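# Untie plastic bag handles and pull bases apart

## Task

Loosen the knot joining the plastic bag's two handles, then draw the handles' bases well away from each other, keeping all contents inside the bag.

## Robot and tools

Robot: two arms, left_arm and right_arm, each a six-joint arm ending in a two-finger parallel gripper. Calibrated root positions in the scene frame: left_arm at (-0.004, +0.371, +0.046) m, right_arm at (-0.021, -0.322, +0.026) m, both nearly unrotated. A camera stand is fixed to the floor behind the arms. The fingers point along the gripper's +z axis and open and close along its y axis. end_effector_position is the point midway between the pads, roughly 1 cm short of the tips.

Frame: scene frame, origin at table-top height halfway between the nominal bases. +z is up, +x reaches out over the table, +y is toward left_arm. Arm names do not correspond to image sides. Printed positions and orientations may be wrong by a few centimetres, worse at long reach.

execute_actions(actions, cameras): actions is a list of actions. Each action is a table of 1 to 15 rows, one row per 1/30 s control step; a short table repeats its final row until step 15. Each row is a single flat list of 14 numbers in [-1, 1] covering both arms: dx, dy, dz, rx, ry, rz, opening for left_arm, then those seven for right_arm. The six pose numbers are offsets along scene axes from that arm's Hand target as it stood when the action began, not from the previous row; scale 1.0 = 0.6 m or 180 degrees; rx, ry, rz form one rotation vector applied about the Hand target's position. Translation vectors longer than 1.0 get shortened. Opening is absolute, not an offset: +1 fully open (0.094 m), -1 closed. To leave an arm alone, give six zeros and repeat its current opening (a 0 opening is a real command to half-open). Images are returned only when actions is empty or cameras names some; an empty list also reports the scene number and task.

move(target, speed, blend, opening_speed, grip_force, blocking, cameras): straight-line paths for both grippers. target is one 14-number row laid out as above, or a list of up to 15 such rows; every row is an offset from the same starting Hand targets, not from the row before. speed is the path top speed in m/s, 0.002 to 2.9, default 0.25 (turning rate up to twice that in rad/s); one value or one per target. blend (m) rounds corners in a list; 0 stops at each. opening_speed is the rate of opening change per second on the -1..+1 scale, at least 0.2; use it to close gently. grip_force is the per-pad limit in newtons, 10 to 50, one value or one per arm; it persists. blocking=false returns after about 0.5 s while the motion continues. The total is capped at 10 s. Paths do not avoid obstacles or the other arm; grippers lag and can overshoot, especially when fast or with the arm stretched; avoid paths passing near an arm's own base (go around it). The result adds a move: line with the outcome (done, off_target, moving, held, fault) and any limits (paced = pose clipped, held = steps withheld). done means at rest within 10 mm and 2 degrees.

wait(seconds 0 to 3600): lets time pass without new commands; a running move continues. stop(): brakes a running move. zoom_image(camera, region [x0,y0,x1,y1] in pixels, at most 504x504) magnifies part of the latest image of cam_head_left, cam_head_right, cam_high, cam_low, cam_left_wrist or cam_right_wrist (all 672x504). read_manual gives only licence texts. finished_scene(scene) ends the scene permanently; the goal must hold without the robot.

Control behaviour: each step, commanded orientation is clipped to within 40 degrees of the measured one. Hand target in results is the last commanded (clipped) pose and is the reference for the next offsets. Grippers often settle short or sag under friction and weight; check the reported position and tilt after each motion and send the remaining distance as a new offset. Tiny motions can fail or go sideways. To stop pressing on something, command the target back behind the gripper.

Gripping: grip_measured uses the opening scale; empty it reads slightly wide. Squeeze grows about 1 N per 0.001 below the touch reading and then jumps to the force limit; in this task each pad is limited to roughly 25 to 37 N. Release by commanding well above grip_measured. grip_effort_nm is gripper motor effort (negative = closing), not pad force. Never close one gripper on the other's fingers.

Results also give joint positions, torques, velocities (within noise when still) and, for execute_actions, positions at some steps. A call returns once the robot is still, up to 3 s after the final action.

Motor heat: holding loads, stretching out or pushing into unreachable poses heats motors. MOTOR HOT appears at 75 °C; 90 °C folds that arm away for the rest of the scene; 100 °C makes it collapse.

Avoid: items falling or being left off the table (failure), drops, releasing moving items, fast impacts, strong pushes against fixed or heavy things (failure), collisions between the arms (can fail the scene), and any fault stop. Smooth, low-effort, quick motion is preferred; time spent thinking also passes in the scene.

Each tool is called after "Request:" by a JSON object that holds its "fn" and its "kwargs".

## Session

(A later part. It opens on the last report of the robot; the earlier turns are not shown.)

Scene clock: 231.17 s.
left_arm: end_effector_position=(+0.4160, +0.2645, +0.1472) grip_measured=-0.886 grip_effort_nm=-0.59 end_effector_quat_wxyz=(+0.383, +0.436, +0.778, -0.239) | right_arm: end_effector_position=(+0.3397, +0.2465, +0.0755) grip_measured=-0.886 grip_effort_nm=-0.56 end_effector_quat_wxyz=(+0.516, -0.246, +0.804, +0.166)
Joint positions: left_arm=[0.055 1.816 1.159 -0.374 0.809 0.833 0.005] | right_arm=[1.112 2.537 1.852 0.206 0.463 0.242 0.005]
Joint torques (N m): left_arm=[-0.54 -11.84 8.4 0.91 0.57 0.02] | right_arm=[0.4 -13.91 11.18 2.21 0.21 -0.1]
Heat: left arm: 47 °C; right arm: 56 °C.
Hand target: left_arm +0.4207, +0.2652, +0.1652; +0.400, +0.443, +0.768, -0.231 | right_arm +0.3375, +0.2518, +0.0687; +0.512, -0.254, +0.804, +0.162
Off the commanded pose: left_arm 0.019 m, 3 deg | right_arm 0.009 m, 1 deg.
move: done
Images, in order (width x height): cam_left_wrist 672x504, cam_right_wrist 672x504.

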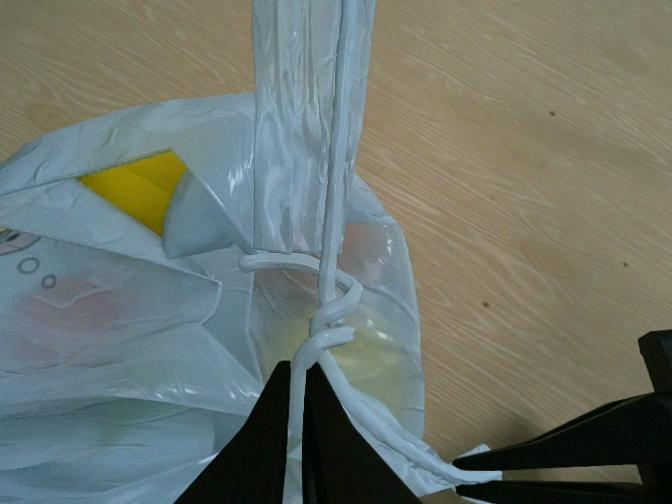

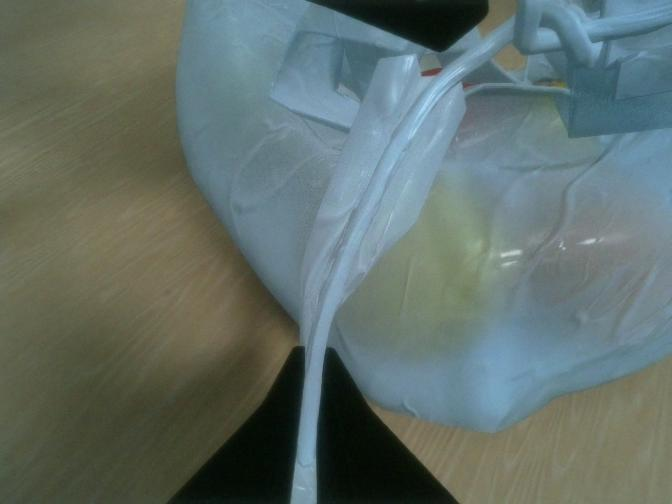

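Request:
{"fn": "move", "kwargs": {"target": [0.0,0.08,0.03,0,0,0,-1,-0.02,-0.04,0.01,0,0,0,-1], "cameras": ["cam_right_wrist","cam_left_wrist","cam_high"], "speed": 0.06}}

Scene clock: 235.00 s.
left_arm: end_effector_position=(+0.4155, +0.3114, +0.1738) grip_measured=-0.886 grip_effort_nm=-0.59 end_effector_quat_wxyz=(+0.390, +0.439, +0.775, -0.236) | right_arm: end_effector_position=(+0.3295, +0.2254, +0.0537) grip_measured=-0.886 grip_effort_nm=-0.56 end_effector_quat_wxyz=(+0.502, -0.255, +0.812, +0.151)
Joint positions: left_arm=[0.188 1.816 1.283 -0.613 0.874 1.01 0.005] | right_arm=[1.112 2.494 1.712 0.256 0.463 0.242 0.005]
Joint torques (N m): left_arm=[-0.31 -9.68 8.68 0.81 0.63 0.05] | right_arm=[0.51 -20.03 6.68 2.5 0.25 -0.1]
Heat: left arm: 47 °C; right arm: 55 °C.
Hand target: left_arm +0.4207, +0.3131, +0.1832; +0.400, +0.443, +0.768, -0.231 | right_arm +0.3256, +0.2279, +0.0749; +0.512, -0.254, +0.804, +0.162
Off the commanded pose: left_arm 0.011 m, 2 deg | right_arm 0.022 m, 2 deg.
move: off_target (left_arm, right_arm)
Images, in order (width x height): cam_high 672x504, cam_left_wrist 672x504, cam_right_wrist 672x504.

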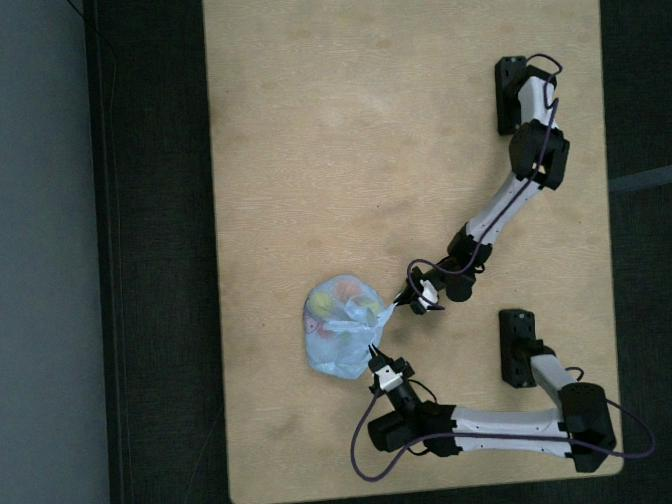

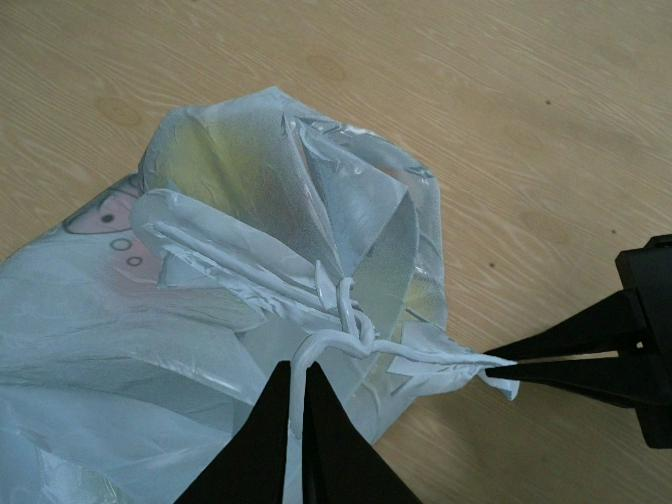

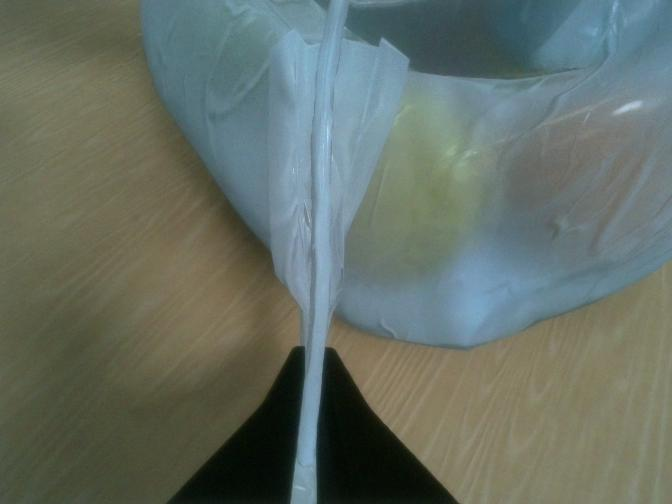

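Request:
{"fn": "zoom_image", "kwargs": {"camera": "cam_left_wrist", "region": [240, 240, 460, 420]}}

Scaled by 2.291 from the camera's image (finer frame: 960x720).

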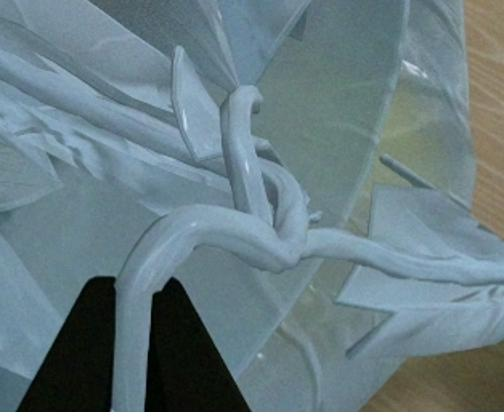

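Request:
{"fn": "move", "kwargs": {"target": [0.0,0.08,0.03,0,0,0,-1,-0.01,-0.02,0.0,0,0,0,-1], "cameras": ["cam_right_wrist","cam_left_wrist","cam_high"], "speed": 0.06}}

Request:
{"fn": "zoom_image", "kwargs": {"camera": "cam_left_wrist", "region": [200, 180, 500, 420]}}

Scene clock: 250.00 s.
left_arm: end_effector_position=(+0.4168, +0.3584, +0.1990) grip_measured=-0.886 grip_effort_nm=-0.59 end_effector_quat_wxyz=(+0.397, +0.443, +0.770, -0.230) | right_arm: end_effector_position=(+0.3231, +0.2122, +0.0507) grip_measured=-0.886 grip_effort_nm=-0.56 end_effector_quat_wxyz=(+0.499, -0.257, +0.814, +0.148)
Joint positions: left_arm=[0.315 1.865 1.457 -0.868 0.922 1.202 0.005] | right_arm=[1.112 2.45 1.621 0.293 0.463 0.242 0.005]
Joint torques (N m): left_arm=[-0.35 -8.7 8.55 0.45 0.65 0.02] | right_arm=[0.55 -19.85 6.64 2.57 0.24 -0.09]
Heat: left arm: 47 °C; right arm: 65 °C.
Hand target: left_arm +0.4207, +0.3612, +0.2013; +0.400, +0.443, +0.768, -0.231 | right_arm +0.3196, +0.2158, +0.0747; +0.512, -0.254, +0.804, +0.162
Off the commanded pose: left_arm 0.005 m, 0 deg | right_arm 0.025 m, 2 deg.
move: off_target (right_arm)
Images, in order (width x height): cam_high 672x504, cam_left_wrist 672x504, cam_right_wrist 672x504.

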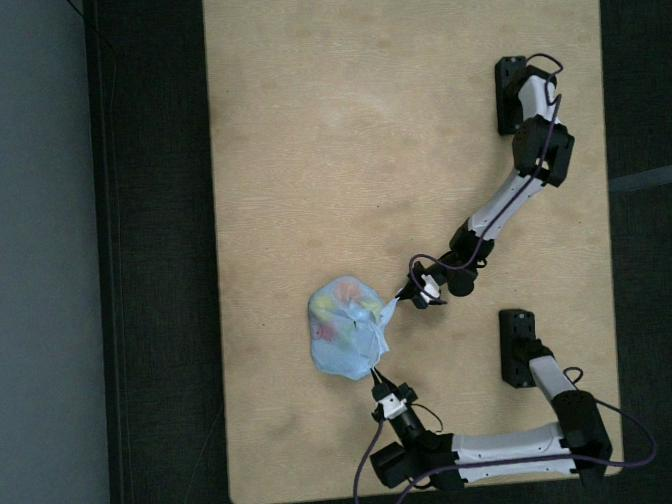

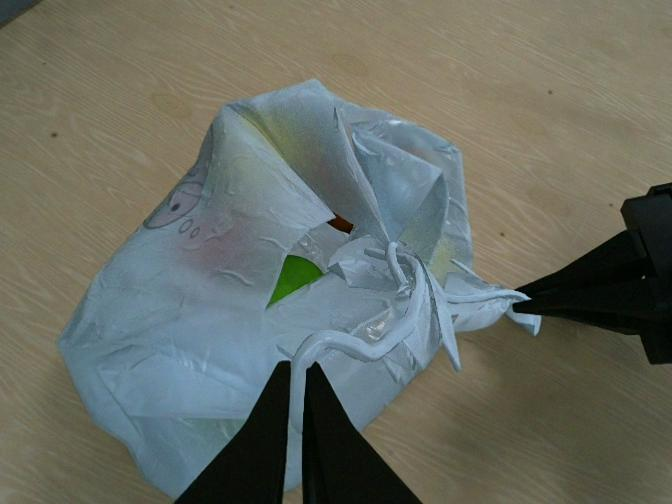

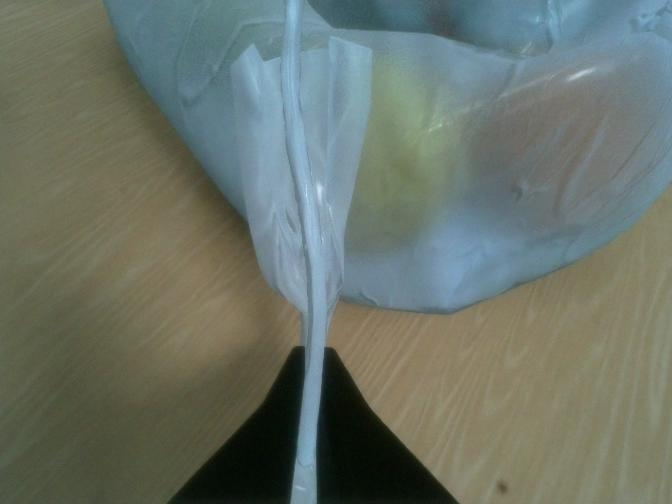

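Scaled by 1.680 from the camera's image (finer frame: 960x720).

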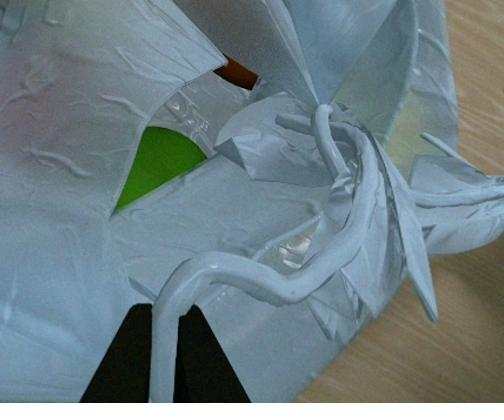

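Request:
{"fn": "move", "kwargs": {"target": [0.0,0.09,0.02,0,0,0,-1,0,0,0.0,0,0,0,-1], "cameras": ["cam_left_wrist","cam_high"], "speed": 0.08}}

Request:
{"fn": "zoom_image", "kwargs": {"camera": "cam_left_wrist", "region": [200, 180, 500, 420]}}

Scene clock: 253.37 s.
left_arm: end_effector_position=(+0.4175, +0.4130, +0.2123) grip_measured=-0.886 grip_effort_nm=-0.59 end_effector_quat_wxyz=(+0.398, +0.443, +0.770, -0.229) | right_arm: end_effector_position=(+0.3231, +0.2122, +0.0507) grip_measured=-0.886 grip_effort_nm=-0.56 end_effector_quat_wxyz=(+0.500, -0.257, +0.814, +0.148)
Joint positions: left_arm=[0.448 1.986 1.686 -1.151 0.949 1.422 0.005] | right_arm=[1.112 2.45 1.621 0.293 0.463 0.242 0.005]
Joint torques (N m): left_arm=[-0.76 -9.51 8.25 0.2 0.69 -0.01] | right_arm=[0.55 -19.78 6.64 2.57 0.24 -0.1]
Heat: left arm: 47 °C; right arm: 67 °C.
Hand target: left_arm +0.4206, +0.4151, +0.2132; +0.400, +0.443, +0.768, -0.231 | right_arm +0.3195, +0.2158, +0.0747; +0.512, -0.254, +0.804, +0.162
Off the commanded pose: left_arm 0.004 m, 0 deg | right_arm 0.024 m, 2 deg.
move: done
Images, in order (width x height): cam_high 672x504, cam_left_wrist 672x504.

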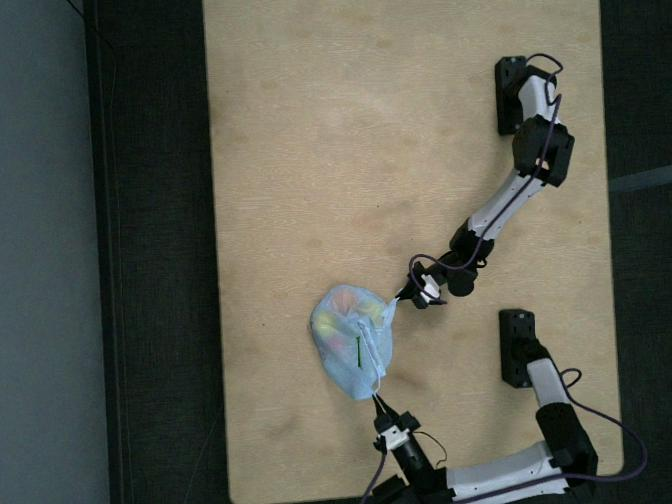

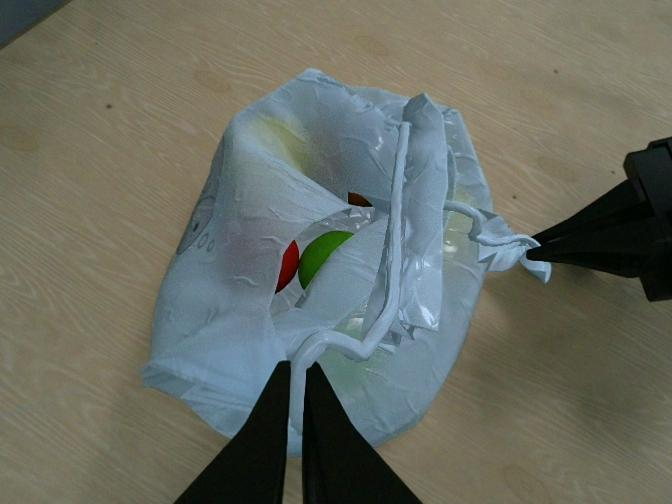

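Scaled by 1.680 from the camera's image (finer frame: 960x720).

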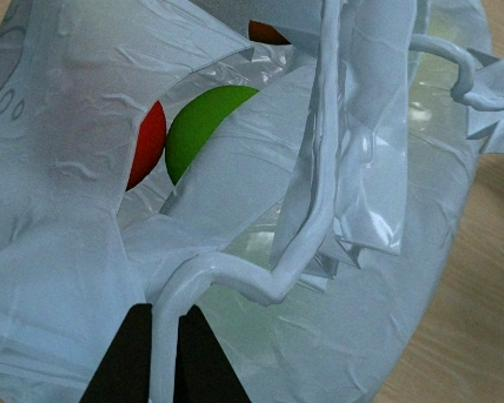

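Request:
{"fn": "move", "kwargs": {"target": [0.0,0.03,-0.05,0,0,0,-1,0,-0.18,0.04,0,0,0,-1], "cameras": ["cam_left_wrist","cam_high","cam_right_wrist","cam_head_right"], "speed": 0.08}}

Scene clock: 258.77 s.
left_arm: end_effector_position=(+0.4193, +0.4302, +0.1891) grip_measured=-0.886 grip_effort_nm=-0.59 end_effector_quat_wxyz=(+0.398, +0.445, +0.769, -0.229) | right_arm: end_effector_position=(+0.3194, +0.1078, +0.0828) grip_measured=-0.886 grip_effort_nm=-0.56 end_effector_quat_wxyz=(+0.501, -0.253, +0.813, +0.151)
Joint positions: left_arm=[0.486 2.048 1.686 -1.143 0.953 1.494 0.005] | right_arm=[1.007 2.097 1.113 0.478 0.374 0.191 0.005]
Joint torques (N m): left_arm=[-0.23 -9.98 6.04 0.32 0.69 0.02] | right_arm=[-0.47 -15.65 6.13 2.65 0.09 -0.18]
Heat: left arm: 47 °C; right arm: 69 °C.
Hand target: left_arm +0.4206, +0.4331, +0.1831; +0.400, +0.443, +0.768, -0.231 | right_arm +0.3196, +0.1079, +0.0988; +0.512, -0.254, +0.804, +0.162
Off the commanded pose: left_arm 0.007 m, 0 deg | right_arm 0.016 m, 2 deg.
move: off_target (right_arm)
Images, in order (width x height): cam_head_right 672x504, cam_high 672x504, cam_left_wrist 672x504, cam_right_wrist 672x504.

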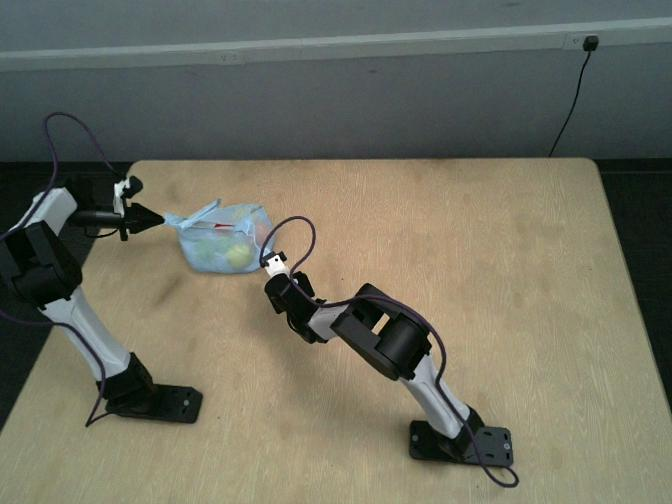

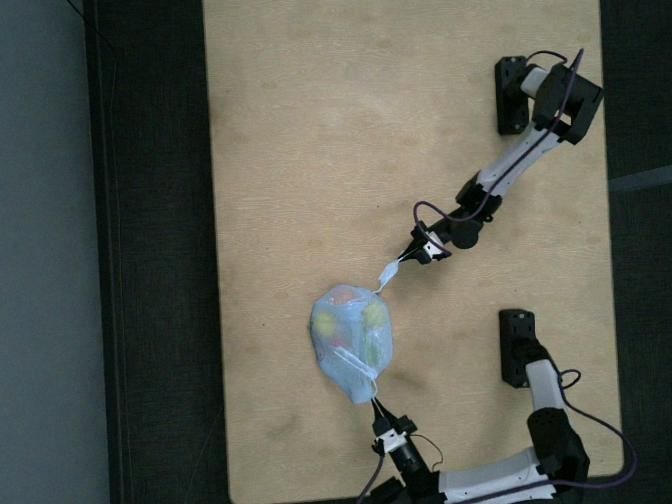

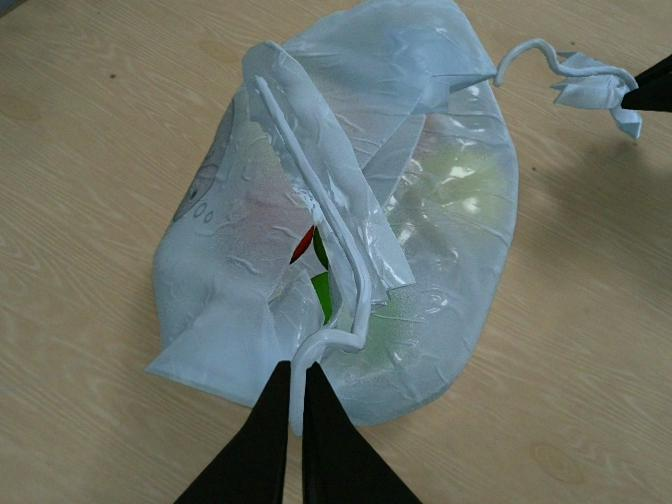

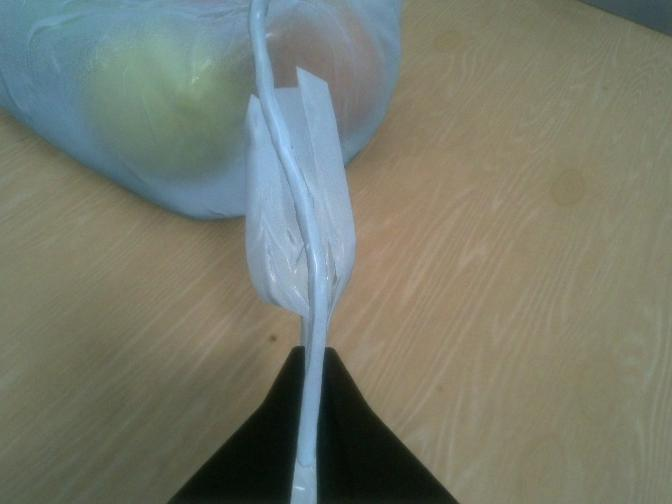

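Request:
{"fn": "move", "kwargs": {"target": [0.0,0.05,-0.12,0,0,0,-1,-0.01,-0.09,-0.04,0,0,0,-1], "cameras": ["cam_left_wrist","cam_high","cam_low","cam_head_right"], "speed": 0.08}}

Scene clock: 263.60 s.
left_arm: end_effector_position=(+0.4195, +0.4564, +0.1176) grip_measured=-0.886 grip_effort_nm=-0.59 end_effector_quat_wxyz=(+0.397, +0.443, +0.768, -0.238) | right_arm: end_effector_position=(+0.3117, +0.0584, +0.0644) grip_measured=-0.886 grip_effort_nm=-0.56 end_effector_quat_wxyz=(+0.504, -0.255, +0.809, +0.161)
Joint positions: left_arm=[0.545 2.205 1.635 -1.044 0.962 1.605 0.005] | right_arm=[0.946 2.032 0.869 0.684 0.304 0.158 0.005]
Joint torques (N m): left_arm=[0.32 -11.18 5.44 0.28 0.6 0.05] | right_arm=[-0.88 -13.85 5.05 2.56 0.13 -0.15]
Heat: left arm: 46 °C; right arm: 69 °C.
Hand target: left_arm +0.4207, +0.4631, +0.1111; +0.400, +0.443, +0.768, -0.231 | right_arm +0.3137, +0.0538, +0.0747; +0.512, -0.254, +0.804, +0.162
Off the commanded pose: left_arm 0.009 m, 1 deg | right_arm 0.011 m, 1 deg.
move: off_target (right_arm)
Images, in order (width x height): cam_head_right 672x504, cam_high 672x504, cam_low 672x504, cam_left_wrist 672x504.

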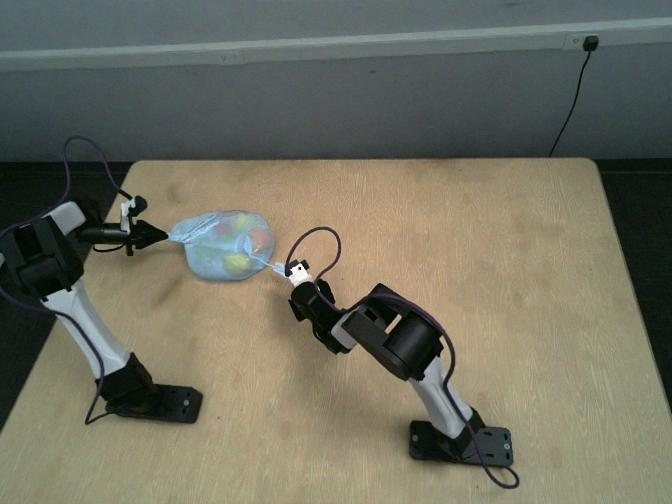

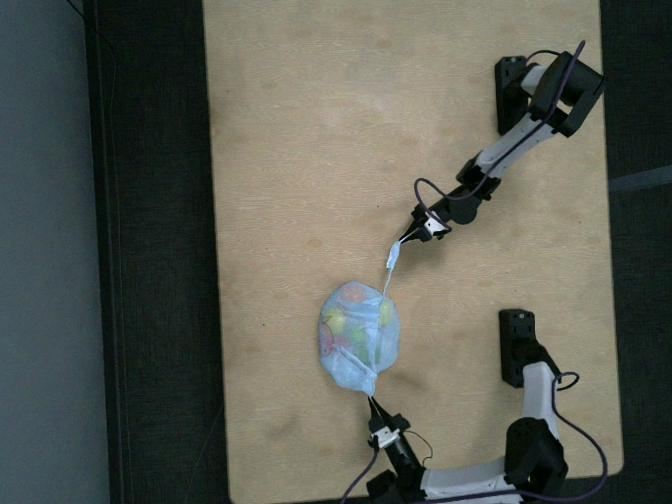

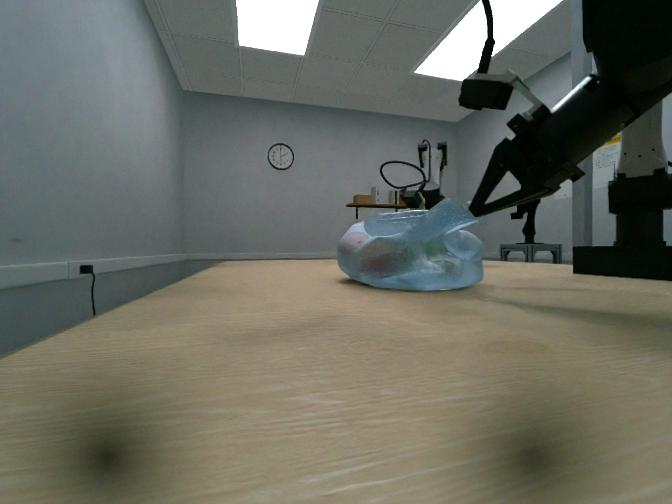

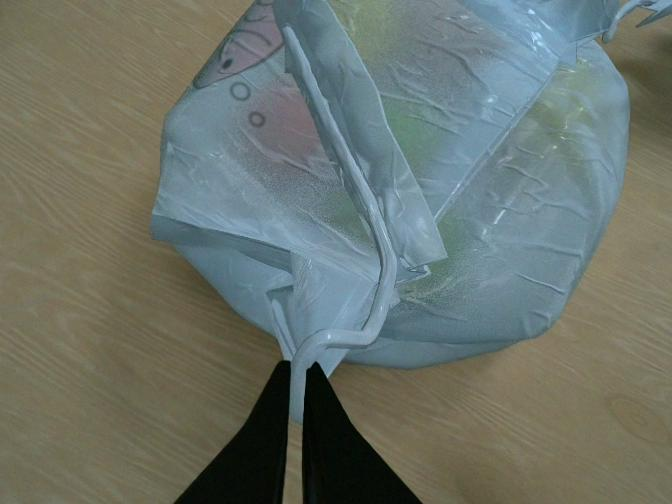

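Request:
{"fn": "move", "kwargs": {"target": [[0.0,0.02,-0.085,0,0,0,-1,0.01,0.02,-0.02,0,0,0,-1]], "cameras": ["cam_left_wrist","cam_low"], "speed": 0.08}}

Scene clock: 269.70 s.
left_arm: end_effector_position=(+0.4203, +0.4660, +0.0707) grip_measured=-0.886 grip_effort_nm=-0.59 end_effector_quat_wxyz=(+0.401, +0.440, +0.765, -0.244) | right_arm: end_effector_position=(+0.3159, +0.0650, +0.0667) grip_measured=-0.886 grip_effort_nm=-0.56 end_effector_quat_wxyz=(+0.512, -0.252, +0.804, +0.168)
Joint positions: left_arm=[0.567 2.315 1.613 -0.954 0.976 1.648 0.005] | right_arm=[0.946 2.055 0.89 0.711 0.302 0.158 0.005]
Joint torques (N m): left_arm=[0.55 -11.26 5.09 0.31 0.46 0.01] | right_arm=[-0.44 -9.07 7.9 2.49 0.22 -0.13]
Heat: left arm: 45 °C; right arm: 67 °C.
Hand target: left_arm +0.4208, +0.4752, +0.0602; +0.400, +0.443, +0.768, -0.231 | right_arm +0.3196, +0.0658, +0.0627; +0.512, -0.254, +0.804, +0.162
Off the commanded pose: left_arm 0.014 m, 2 deg | right_arm 0.006 m, 1 deg.
move: off_target (left_arm)
Images, in order (width x height): cam_low 672x504, cam_left_wrist 672x504.

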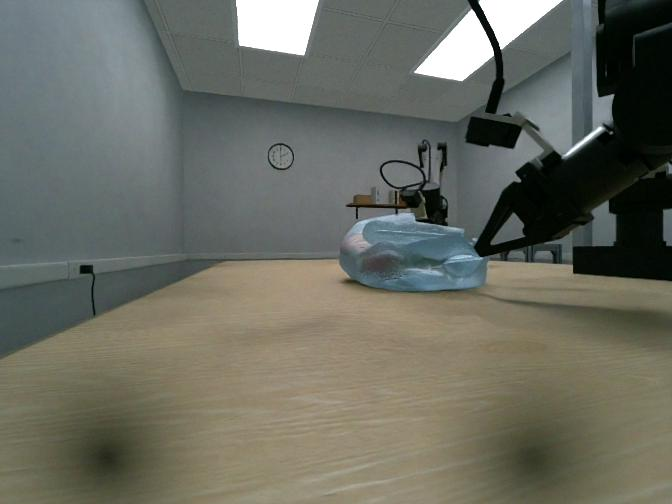

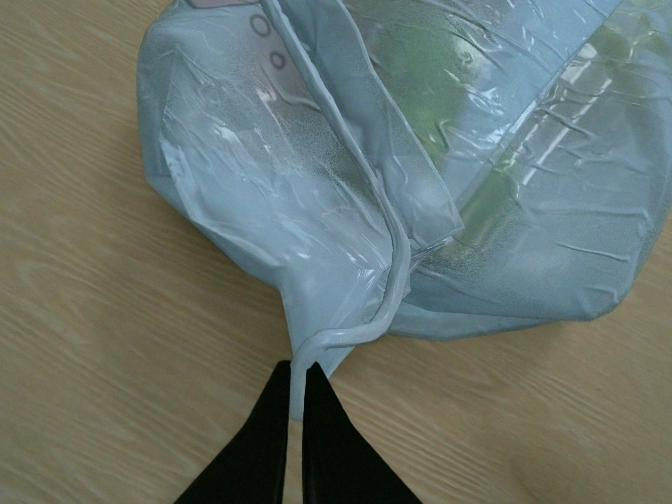

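Now release both gently.

Request:
{"fn": "move", "kwargs": {"target": [0,0,0,0,0,0,-0.4,0,0,0,0,0,0,-0.4], "opening_speed": 0.4, "cameras": ["cam_left_wrist","cam_right_wrist","cam_high"]}}

Scene clock: 273.10 s.
left_arm: end_effector_position=(+0.4225, +0.4735, +0.0691) grip_measured=-0.402 grip_effort_nm=0.11 end_effector_quat_wxyz=(+0.405, +0.443, +0.766, -0.230) | right_arm: end_effector_position=(+0.3159, +0.0650, +0.0667) grip_measured=-0.402 grip_effort_nm=0.10 end_effector_quat_wxyz=(+0.512, -0.252, +0.804, +0.168)
Joint positions: left_arm=[0.577 2.315 1.613 -0.928 0.967 1.649 0.028] | right_arm=[0.946 2.055 0.89 0.711 0.302 0.158 0.028]
Joint torques (N m): left_arm=[-0.53 -11.26 5.05 0.11 0.54 0.02] | right_arm=[-0.4 -9.09 7.88 2.49 0.21 -0.13]
Heat: left arm: 45 °C; right arm: 66 °C.
Hand target: left_arm +0.4207, +0.4752, +0.0602; +0.400, +0.443, +0.768, -0.231 | right_arm +0.3196, +0.0658, +0.0627; +0.512, -0.254, +0.804, +0.162
Off the commanded pose: left_arm 0.009 m, 1 deg | right_arm 0.005 m, 1 deg.
move: done
Images, in order (width x height): cam_high 672x504, cam_left_wrist 672x504, cam_right_wrist 672x504.

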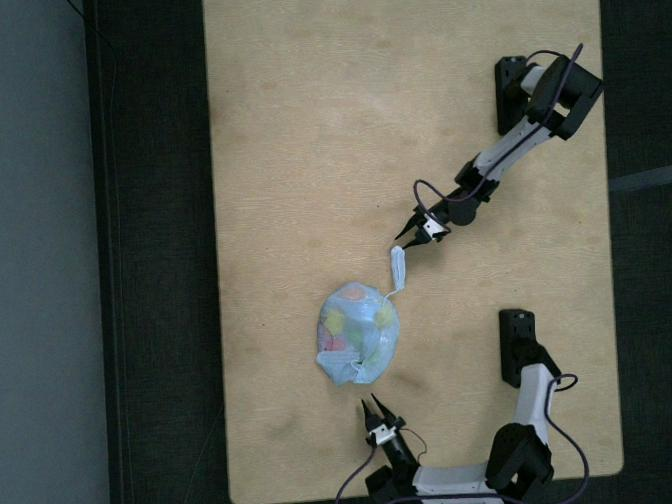

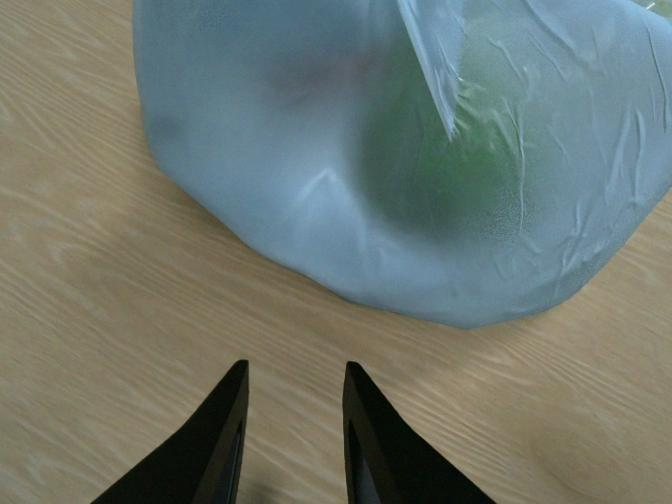

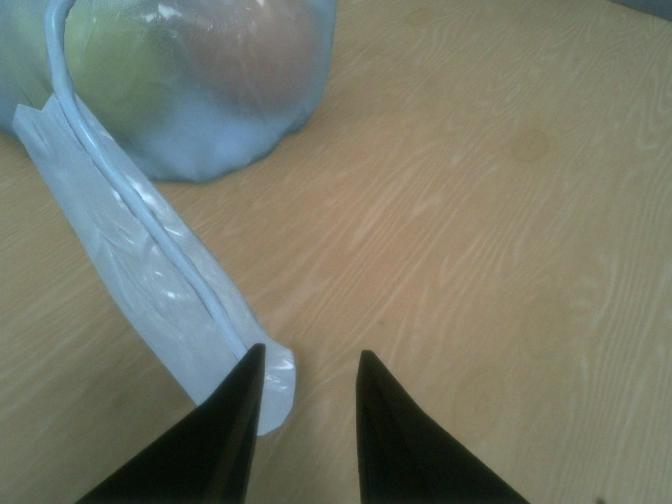

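Request:
{"fn": "zoom_image", "kwargs": {"camera": "cam_high", "region": [300, 230, 430, 400]}}

Scaled by 2.965 from the camera's image (finer frame: 960x720).

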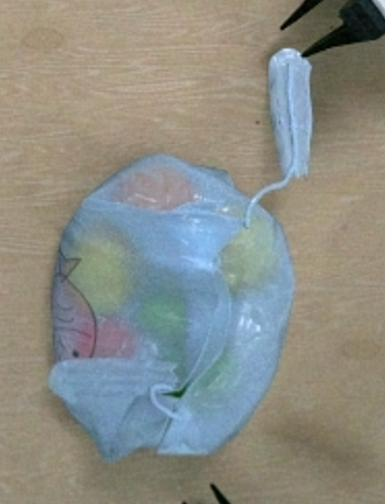

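Request:
{"fn": "move", "kwargs": {"target": [[-0.02,0.02,0.15,0.05,0.04,0.02,0.2,0,0,0,0,0,0,-0.4],[0.05,-0.15,0.267,0.1142,0.0799,0.0545,0.2,0,0,0,0,0,0,-0.4]], "blend": 0.03, "cameras": ["cam_left_wrist","cam_low","cam_head_right"]}}

Scene clock: 294.77 s.
left_arm: end_effector_position=(+0.4488, +0.3815, +0.2145) grip_measured=+0.198 grip_effort_nm=0.11 end_effector_quat_wxyz=(+0.232, +0.412, +0.874, -0.116) | right_arm: end_effector_position=(+0.3159, +0.0650, +0.0667) grip_measured=-0.402 grip_effort_nm=0.10 end_effector_quat_wxyz=(+0.512, -0.252, +0.804, +0.168)
Joint positions: left_arm=[0.204 2.038 1.962 -1.238 0.463 1.017 0.056] | right_arm=[0.946 2.055 0.89 0.711 0.302 0.158 0.028]
Joint torques (N m): left_arm=[-0.46 -11.62 8.47 0.49 0.3 -0.1] | right_arm=[-0.38 -9.09 7.9 2.49 0.22 -0.11]
Heat: left arm: 43 °C; right arm: 60 °C.
Hand target: left_arm +0.4507, +0.3852, +0.2202; +0.234, +0.408, +0.876, -0.110 | right_arm +0.3196, +0.0658, +0.0627; +0.512, -0.254, +0.804, +0.162
Off the commanded pose: left_arm 0.007 m, 1 deg | right_arm 0.005 m, 1 deg.
move: done
Images, in order (width x height): cam_head_right 672x504, cam_low 672x504, cam_left_wrist 672x504.

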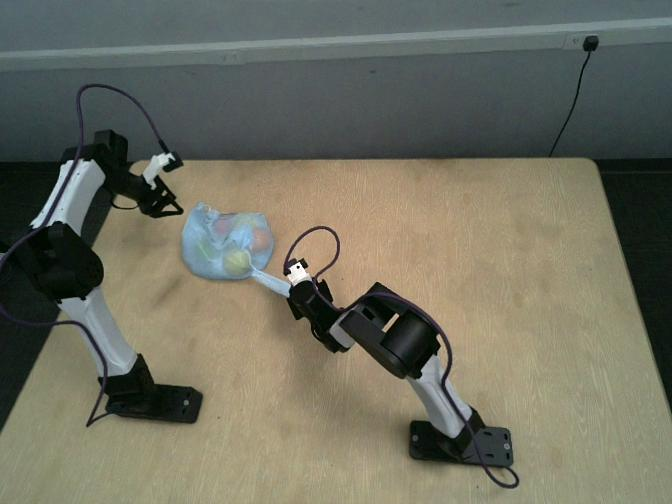

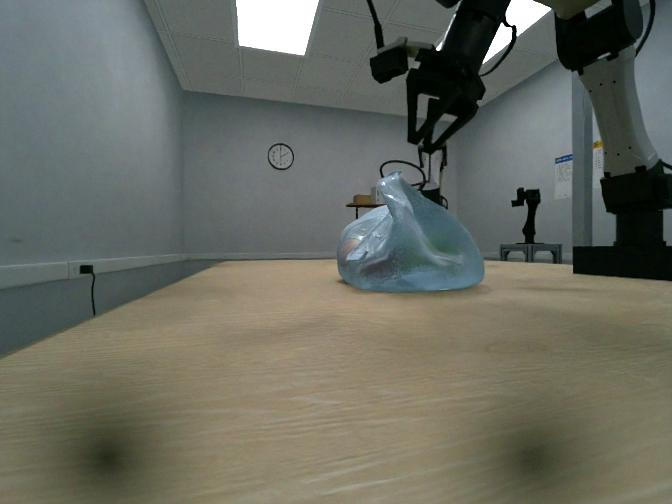

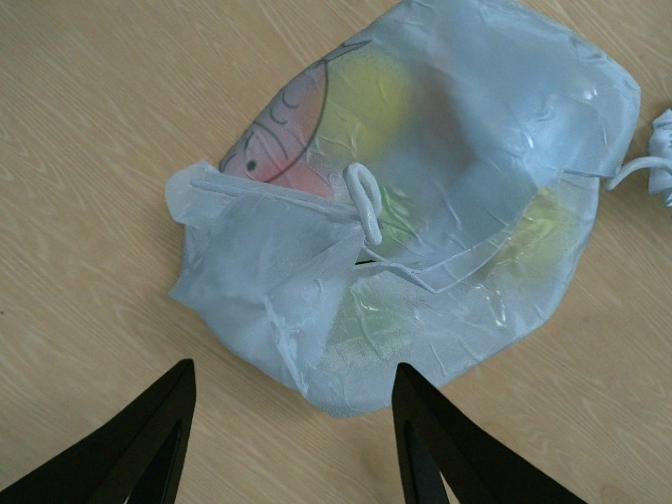

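Request:
{"fn": "move", "kwargs": {"target": [[0.05,-0.05,0,0,0,0.35,0.2,0,0,0,0,0,0,-0.4],[0.0855,-0.082,-0.0817,0,0,0.5,0.2,0,0,0,0,0,0,-0.4]], "blend": 0.02, "cameras": ["cam_left_wrist"]}}

Scene clock: 313.87 s.
left_arm: end_effector_position=(+0.4990, +0.3364, +0.1725) grip_measured=+0.198 grip_effort_nm=0.11 end_effector_quat_wxyz=(+0.243, -0.328, +0.909, +0.084) | right_arm: end_effector_position=(+0.3159, +0.0650, +0.0667) grip_measured=-0.402 grip_effort_nm=0.10 end_effector_quat_wxyz=(+0.512, -0.252, +0.804, +0.168)
Joint positions: left_arm=[-0.193 2.163 1.978 -1.037 -0.393 -0.824 0.056] | right_arm=[0.946 2.055 0.89 0.711 0.302 0.158 0.028]
Joint torques (N m): left_arm=[-1.18 -11.34 8.75 0.7 -0.4 -0.14] | right_arm=[-0.4 -9.03 7.87 2.49 0.22 -0.13]
Heat: left arm: 45 °C; right arm: 56 °C.
Hand target: left_arm +0.5020, +0.3359, +0.1712; +0.243, -0.331, +0.908, +0.088 | right_arm +0.3196, +0.0658, +0.0627; +0.512, -0.254, +0.804, +0.162
Off the commanded pose: left_arm 0.003 m, 1 deg | right_arm 0.005 m, 1 deg.
move: done

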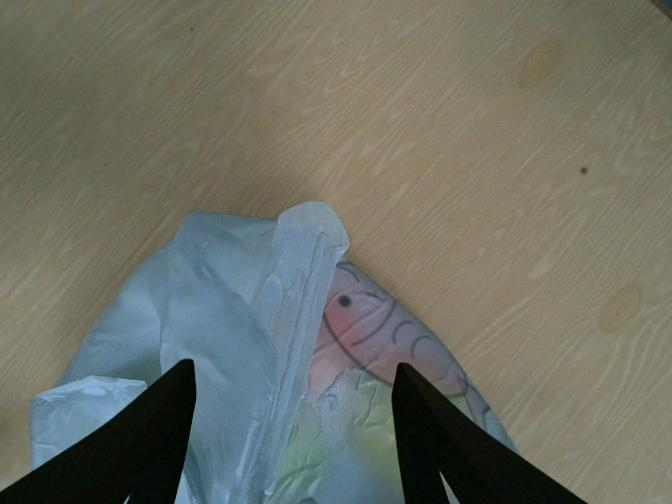

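Request:
{"fn": "move", "kwargs": {"target": [0.0285,0.0098,-0.0895,0,0,0,-0.36,0,0,0,0,0,0,-0.4], "speed": 0.12, "cameras": ["cam_left_wrist"]}}

Scene clock: 323.13 s.
left_arm: end_effector_position=(+0.5178, +0.3395, +0.1237) grip_measured=-0.358 grip_effort_nm=-0.11 end_effector_quat_wxyz=(+0.245, -0.332, +0.907, +0.085) | right_arm: end_effector_position=(+0.3159, +0.0650, +0.0667) grip_measured=-0.402 grip_effort_nm=0.10 end_effector_quat_wxyz=(+0.512, -0.252, +0.804, +0.168)
Joint positions: left_arm=[-0.18 2.246 1.918 -0.886 -0.393 -0.818 0.03] | right_arm=[0.946 2.055 0.89 0.711 0.302 0.158 0.028]
Joint torques (N m): left_arm=[-0.49 -12.74 6.54 0.95 -0.33 0.02] | right_arm=[-0.38 -9.06 7.9 2.5 0.21 -0.12]
Heat: left arm: 45 °C; right arm: 55 °C.
Hand target: left_arm +0.5192, +0.3418, +0.1177; +0.243, -0.331, +0.907, +0.088 | right_arm +0.3196, +0.0658, +0.0627; +0.512, -0.254, +0.804, +0.162
Off the commanded pose: left_arm 0.007 m, 1 deg | right_arm 0.005 m, 1 deg.
move: done

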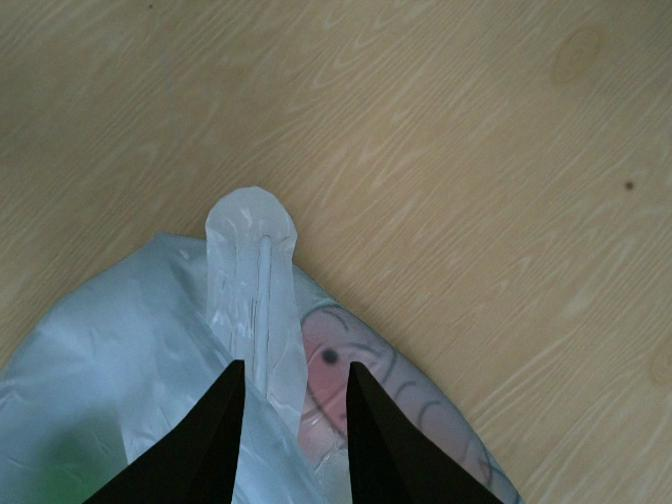

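Request:
{"fn": "move", "kwargs": {"target": [-0.02,0.01,0.05,0,0,0,0.1,0,0,0,0,0,0,-0.4], "speed": 0.15, "cameras": ["cam_left_wrist"]}}

Scene clock: 327.83 s.
left_arm: end_effector_position=(+0.5078, +0.3448, +0.1277) grip_measured=+0.098 grip_effort_nm=0.12 end_effector_quat_wxyz=(+0.231, -0.329, +0.911, +0.095) | right_arm: end_effector_position=(+0.3159, +0.0650, +0.0667) grip_measured=-0.402 grip_effort_nm=0.10 end_effector_quat_wxyz=(+0.512, -0.252, +0.804, +0.168)
Joint positions: left_arm=[-0.173 2.23 1.918 -0.936 -0.393 -0.81 0.052] | right_arm=[0.946 2.055 0.89 0.711 0.302 0.158 0.028]
Joint torques (N m): left_arm=[-0.32 -17.06 6.83 0.65 -0.31 0.02] | right_arm=[-0.39 -9.09 7.83 2.49 0.2 -0.14]
Heat: left arm: 45 °C; right arm: 55 °C.
Hand target: left_arm +0.5072, +0.3478, +0.1477; +0.243, -0.331, +0.907, +0.088 | right_arm +0.3196, +0.0658, +0.0627; +0.512, -0.254, +0.804, +0.162
Off the commanded pose: left_arm 0.020 m, 2 deg | right_arm 0.005 m, 1 deg.
move: off_target (left_arm)

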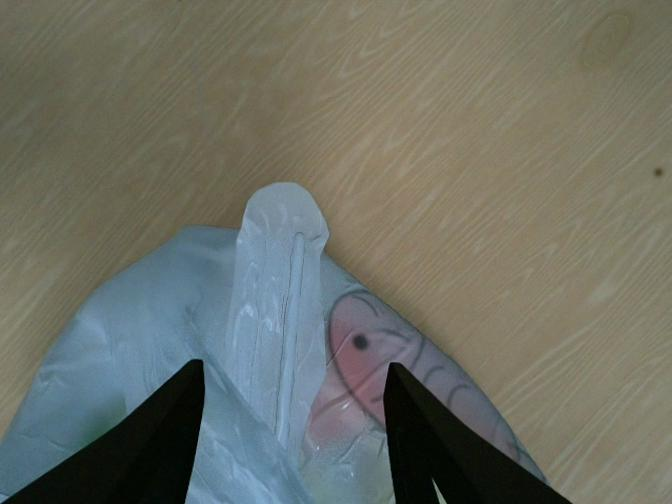

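Request:
{"fn": "move", "kwargs": {"target": [0,0,0.04,0,0,0,0.1,0,0,0,0,0,0,-0.4], "speed": 0.15, "cameras": ["cam_left_wrist","cam_low"]}}

Scene clock: 331.63 s.
left_arm: end_effector_position=(+0.5047, +0.3453, +0.1494) grip_measured=+0.098 grip_effort_nm=0.11 end_effector_quat_wxyz=(+0.226, -0.328, +0.912, +0.097) | right_arm: end_effector_position=(+0.3159, +0.0650, +0.0667) grip_measured=-0.402 grip_effort_nm=0.09 end_effector_quat_wxyz=(+0.512, -0.252, +0.804, +0.168)
Joint positions: left_arm=[-0.173 2.224 1.997 -1.031 -0.393 -0.809 0.052] | right_arm=[0.946 2.055 0.89 0.711 0.302 0.158 0.028]
Joint torques (N m): left_arm=[-0.31 -16.4 8.44 0.67 -0.3 0] | right_arm=[-0.42 -9.06 7.88 2.5 0.2 -0.13]
Heat: left arm: 45 °C; right arm: 54 °C.
Hand target: left_arm +0.5072, +0.3478, +0.1716; +0.243, -0.331, +0.908, +0.088 | right_arm +0.3196, +0.0658, +0.0627; +0.512, -0.254, +0.804, +0.162
Off the commanded pose: left_arm 0.023 m, 2 deg | right_arm 0.005 m, 1 deg.
move: off_target (left_arm)
Images, in order (width x height): cam_low 672x504, cam_left_wrist 672x504.

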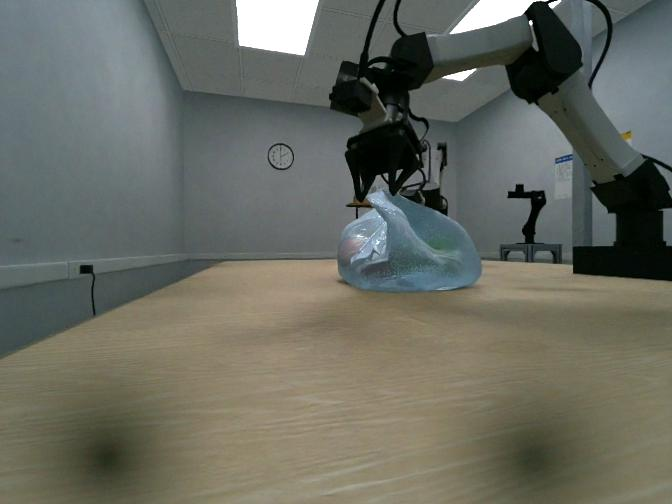

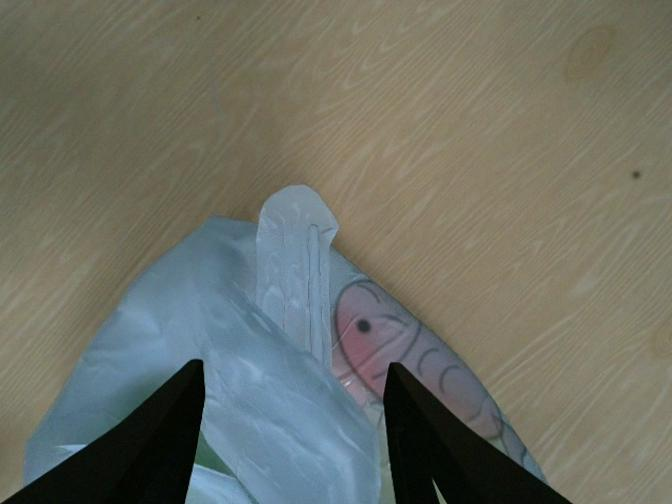

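Request:
{"fn": "zoom_image", "kwargs": {"camera": "cam_left_wrist", "region": [0, 250, 500, 504]}}

Request:
{"fn": "zoom_image", "kwargs": {"camera": "cam_low", "region": [320, 130, 500, 300]}}

Scaled by 1.008 from the camera's image (finer frame: 960x720).

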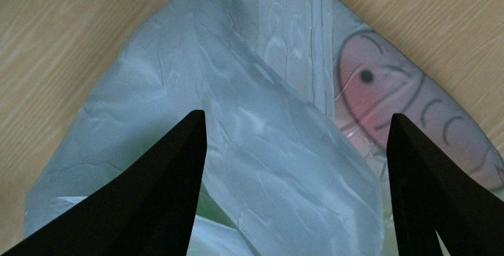

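Scaled by 2.800 from the camera's image (finer frame: 960x720).

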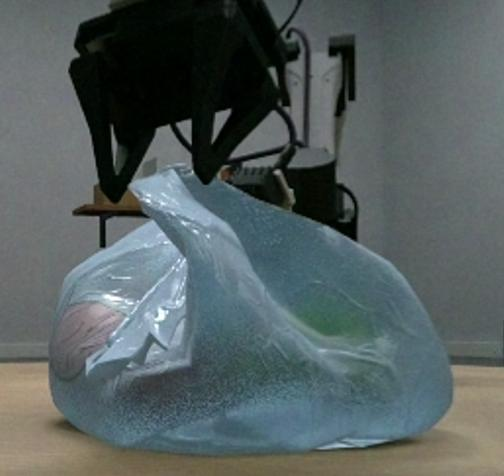

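Request:
{"fn": "move", "kwargs": {"target": [0,0,0,0,0,0,-1,0,0,0,0,0,0,-0.4], "opening_speed": 0.8, "cameras": ["cam_left_wrist","cam_low","cam_head_left"]}}

Scene clock: 338.40 s.
left_arm: end_effector_position=(+0.5046, +0.3454, +0.1494) grip_measured=-0.945 grip_effort_nm=-0.59 end_effector_quat_wxyz=(+0.226, -0.328, +0.912, +0.098) | right_arm: end_effector_position=(+0.3159, +0.0650, +0.0667) grip_measured=-0.402 grip_effort_nm=0.10 end_effector_quat_wxyz=(+0.512, -0.252, +0.804, +0.168)
Joint positions: left_arm=[-0.173 2.224 1.997 -1.032 -0.393 -0.809 0.003] | right_arm=[0.946 2.055 0.89 0.711 0.302 0.158 0.028]
Joint torques (N m): left_arm=[-0.32 -16.44 8.36 0.64 -0.31 0.01] | right_arm=[-0.44 -9.02 7.87 2.5 0.21 -0.13]
Heat: left arm: 44 °C; right arm: 54 °C.
Hand target: left_arm +0.5071, +0.3478, +0.1715; +0.243, -0.331, +0.908, +0.088 | right_arm +0.3196, +0.0658, +0.0627; +0.512, -0.254, +0.804, +0.162
Off the commanded pose: left_arm 0.022 m, 2 deg | right_arm 0.005 m, 1 deg.
move: done
Images, in order (width x height): cam_head_left 672x504, cam_low 672x504, cam_left_wrist 672x504.

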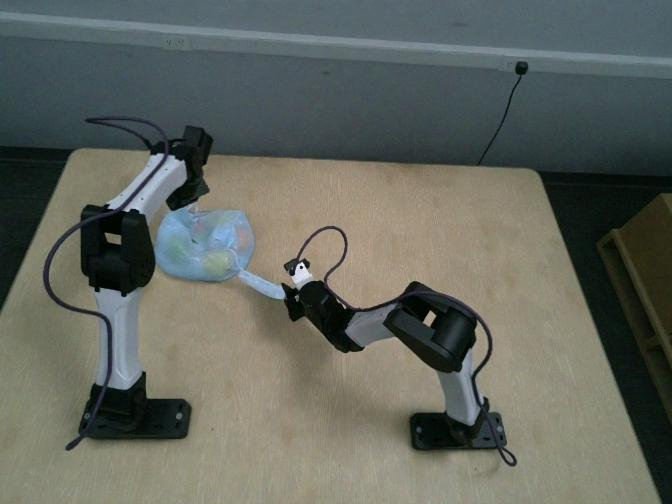

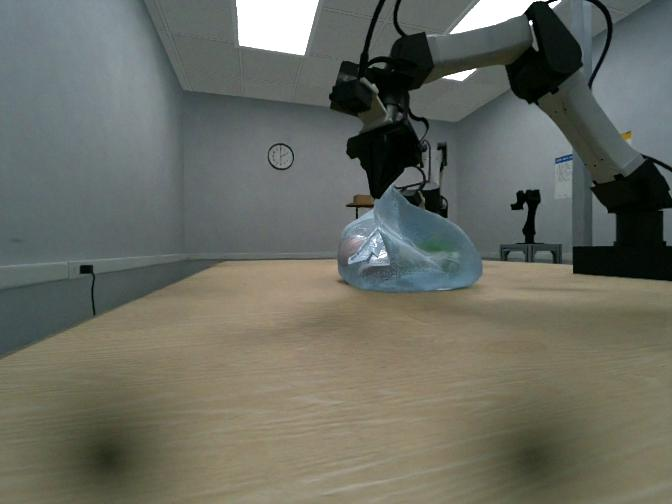

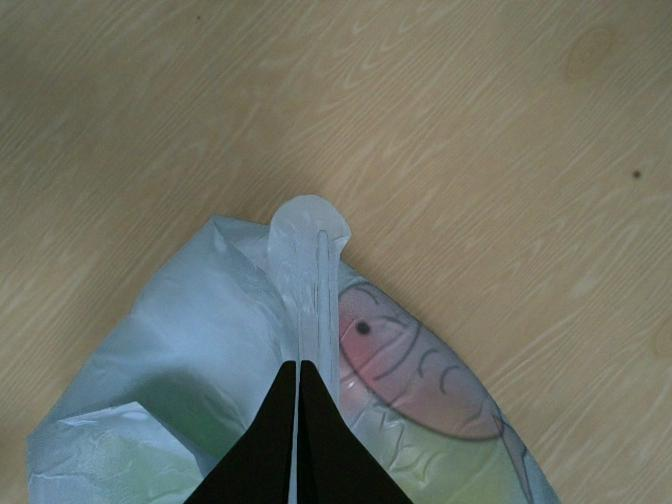

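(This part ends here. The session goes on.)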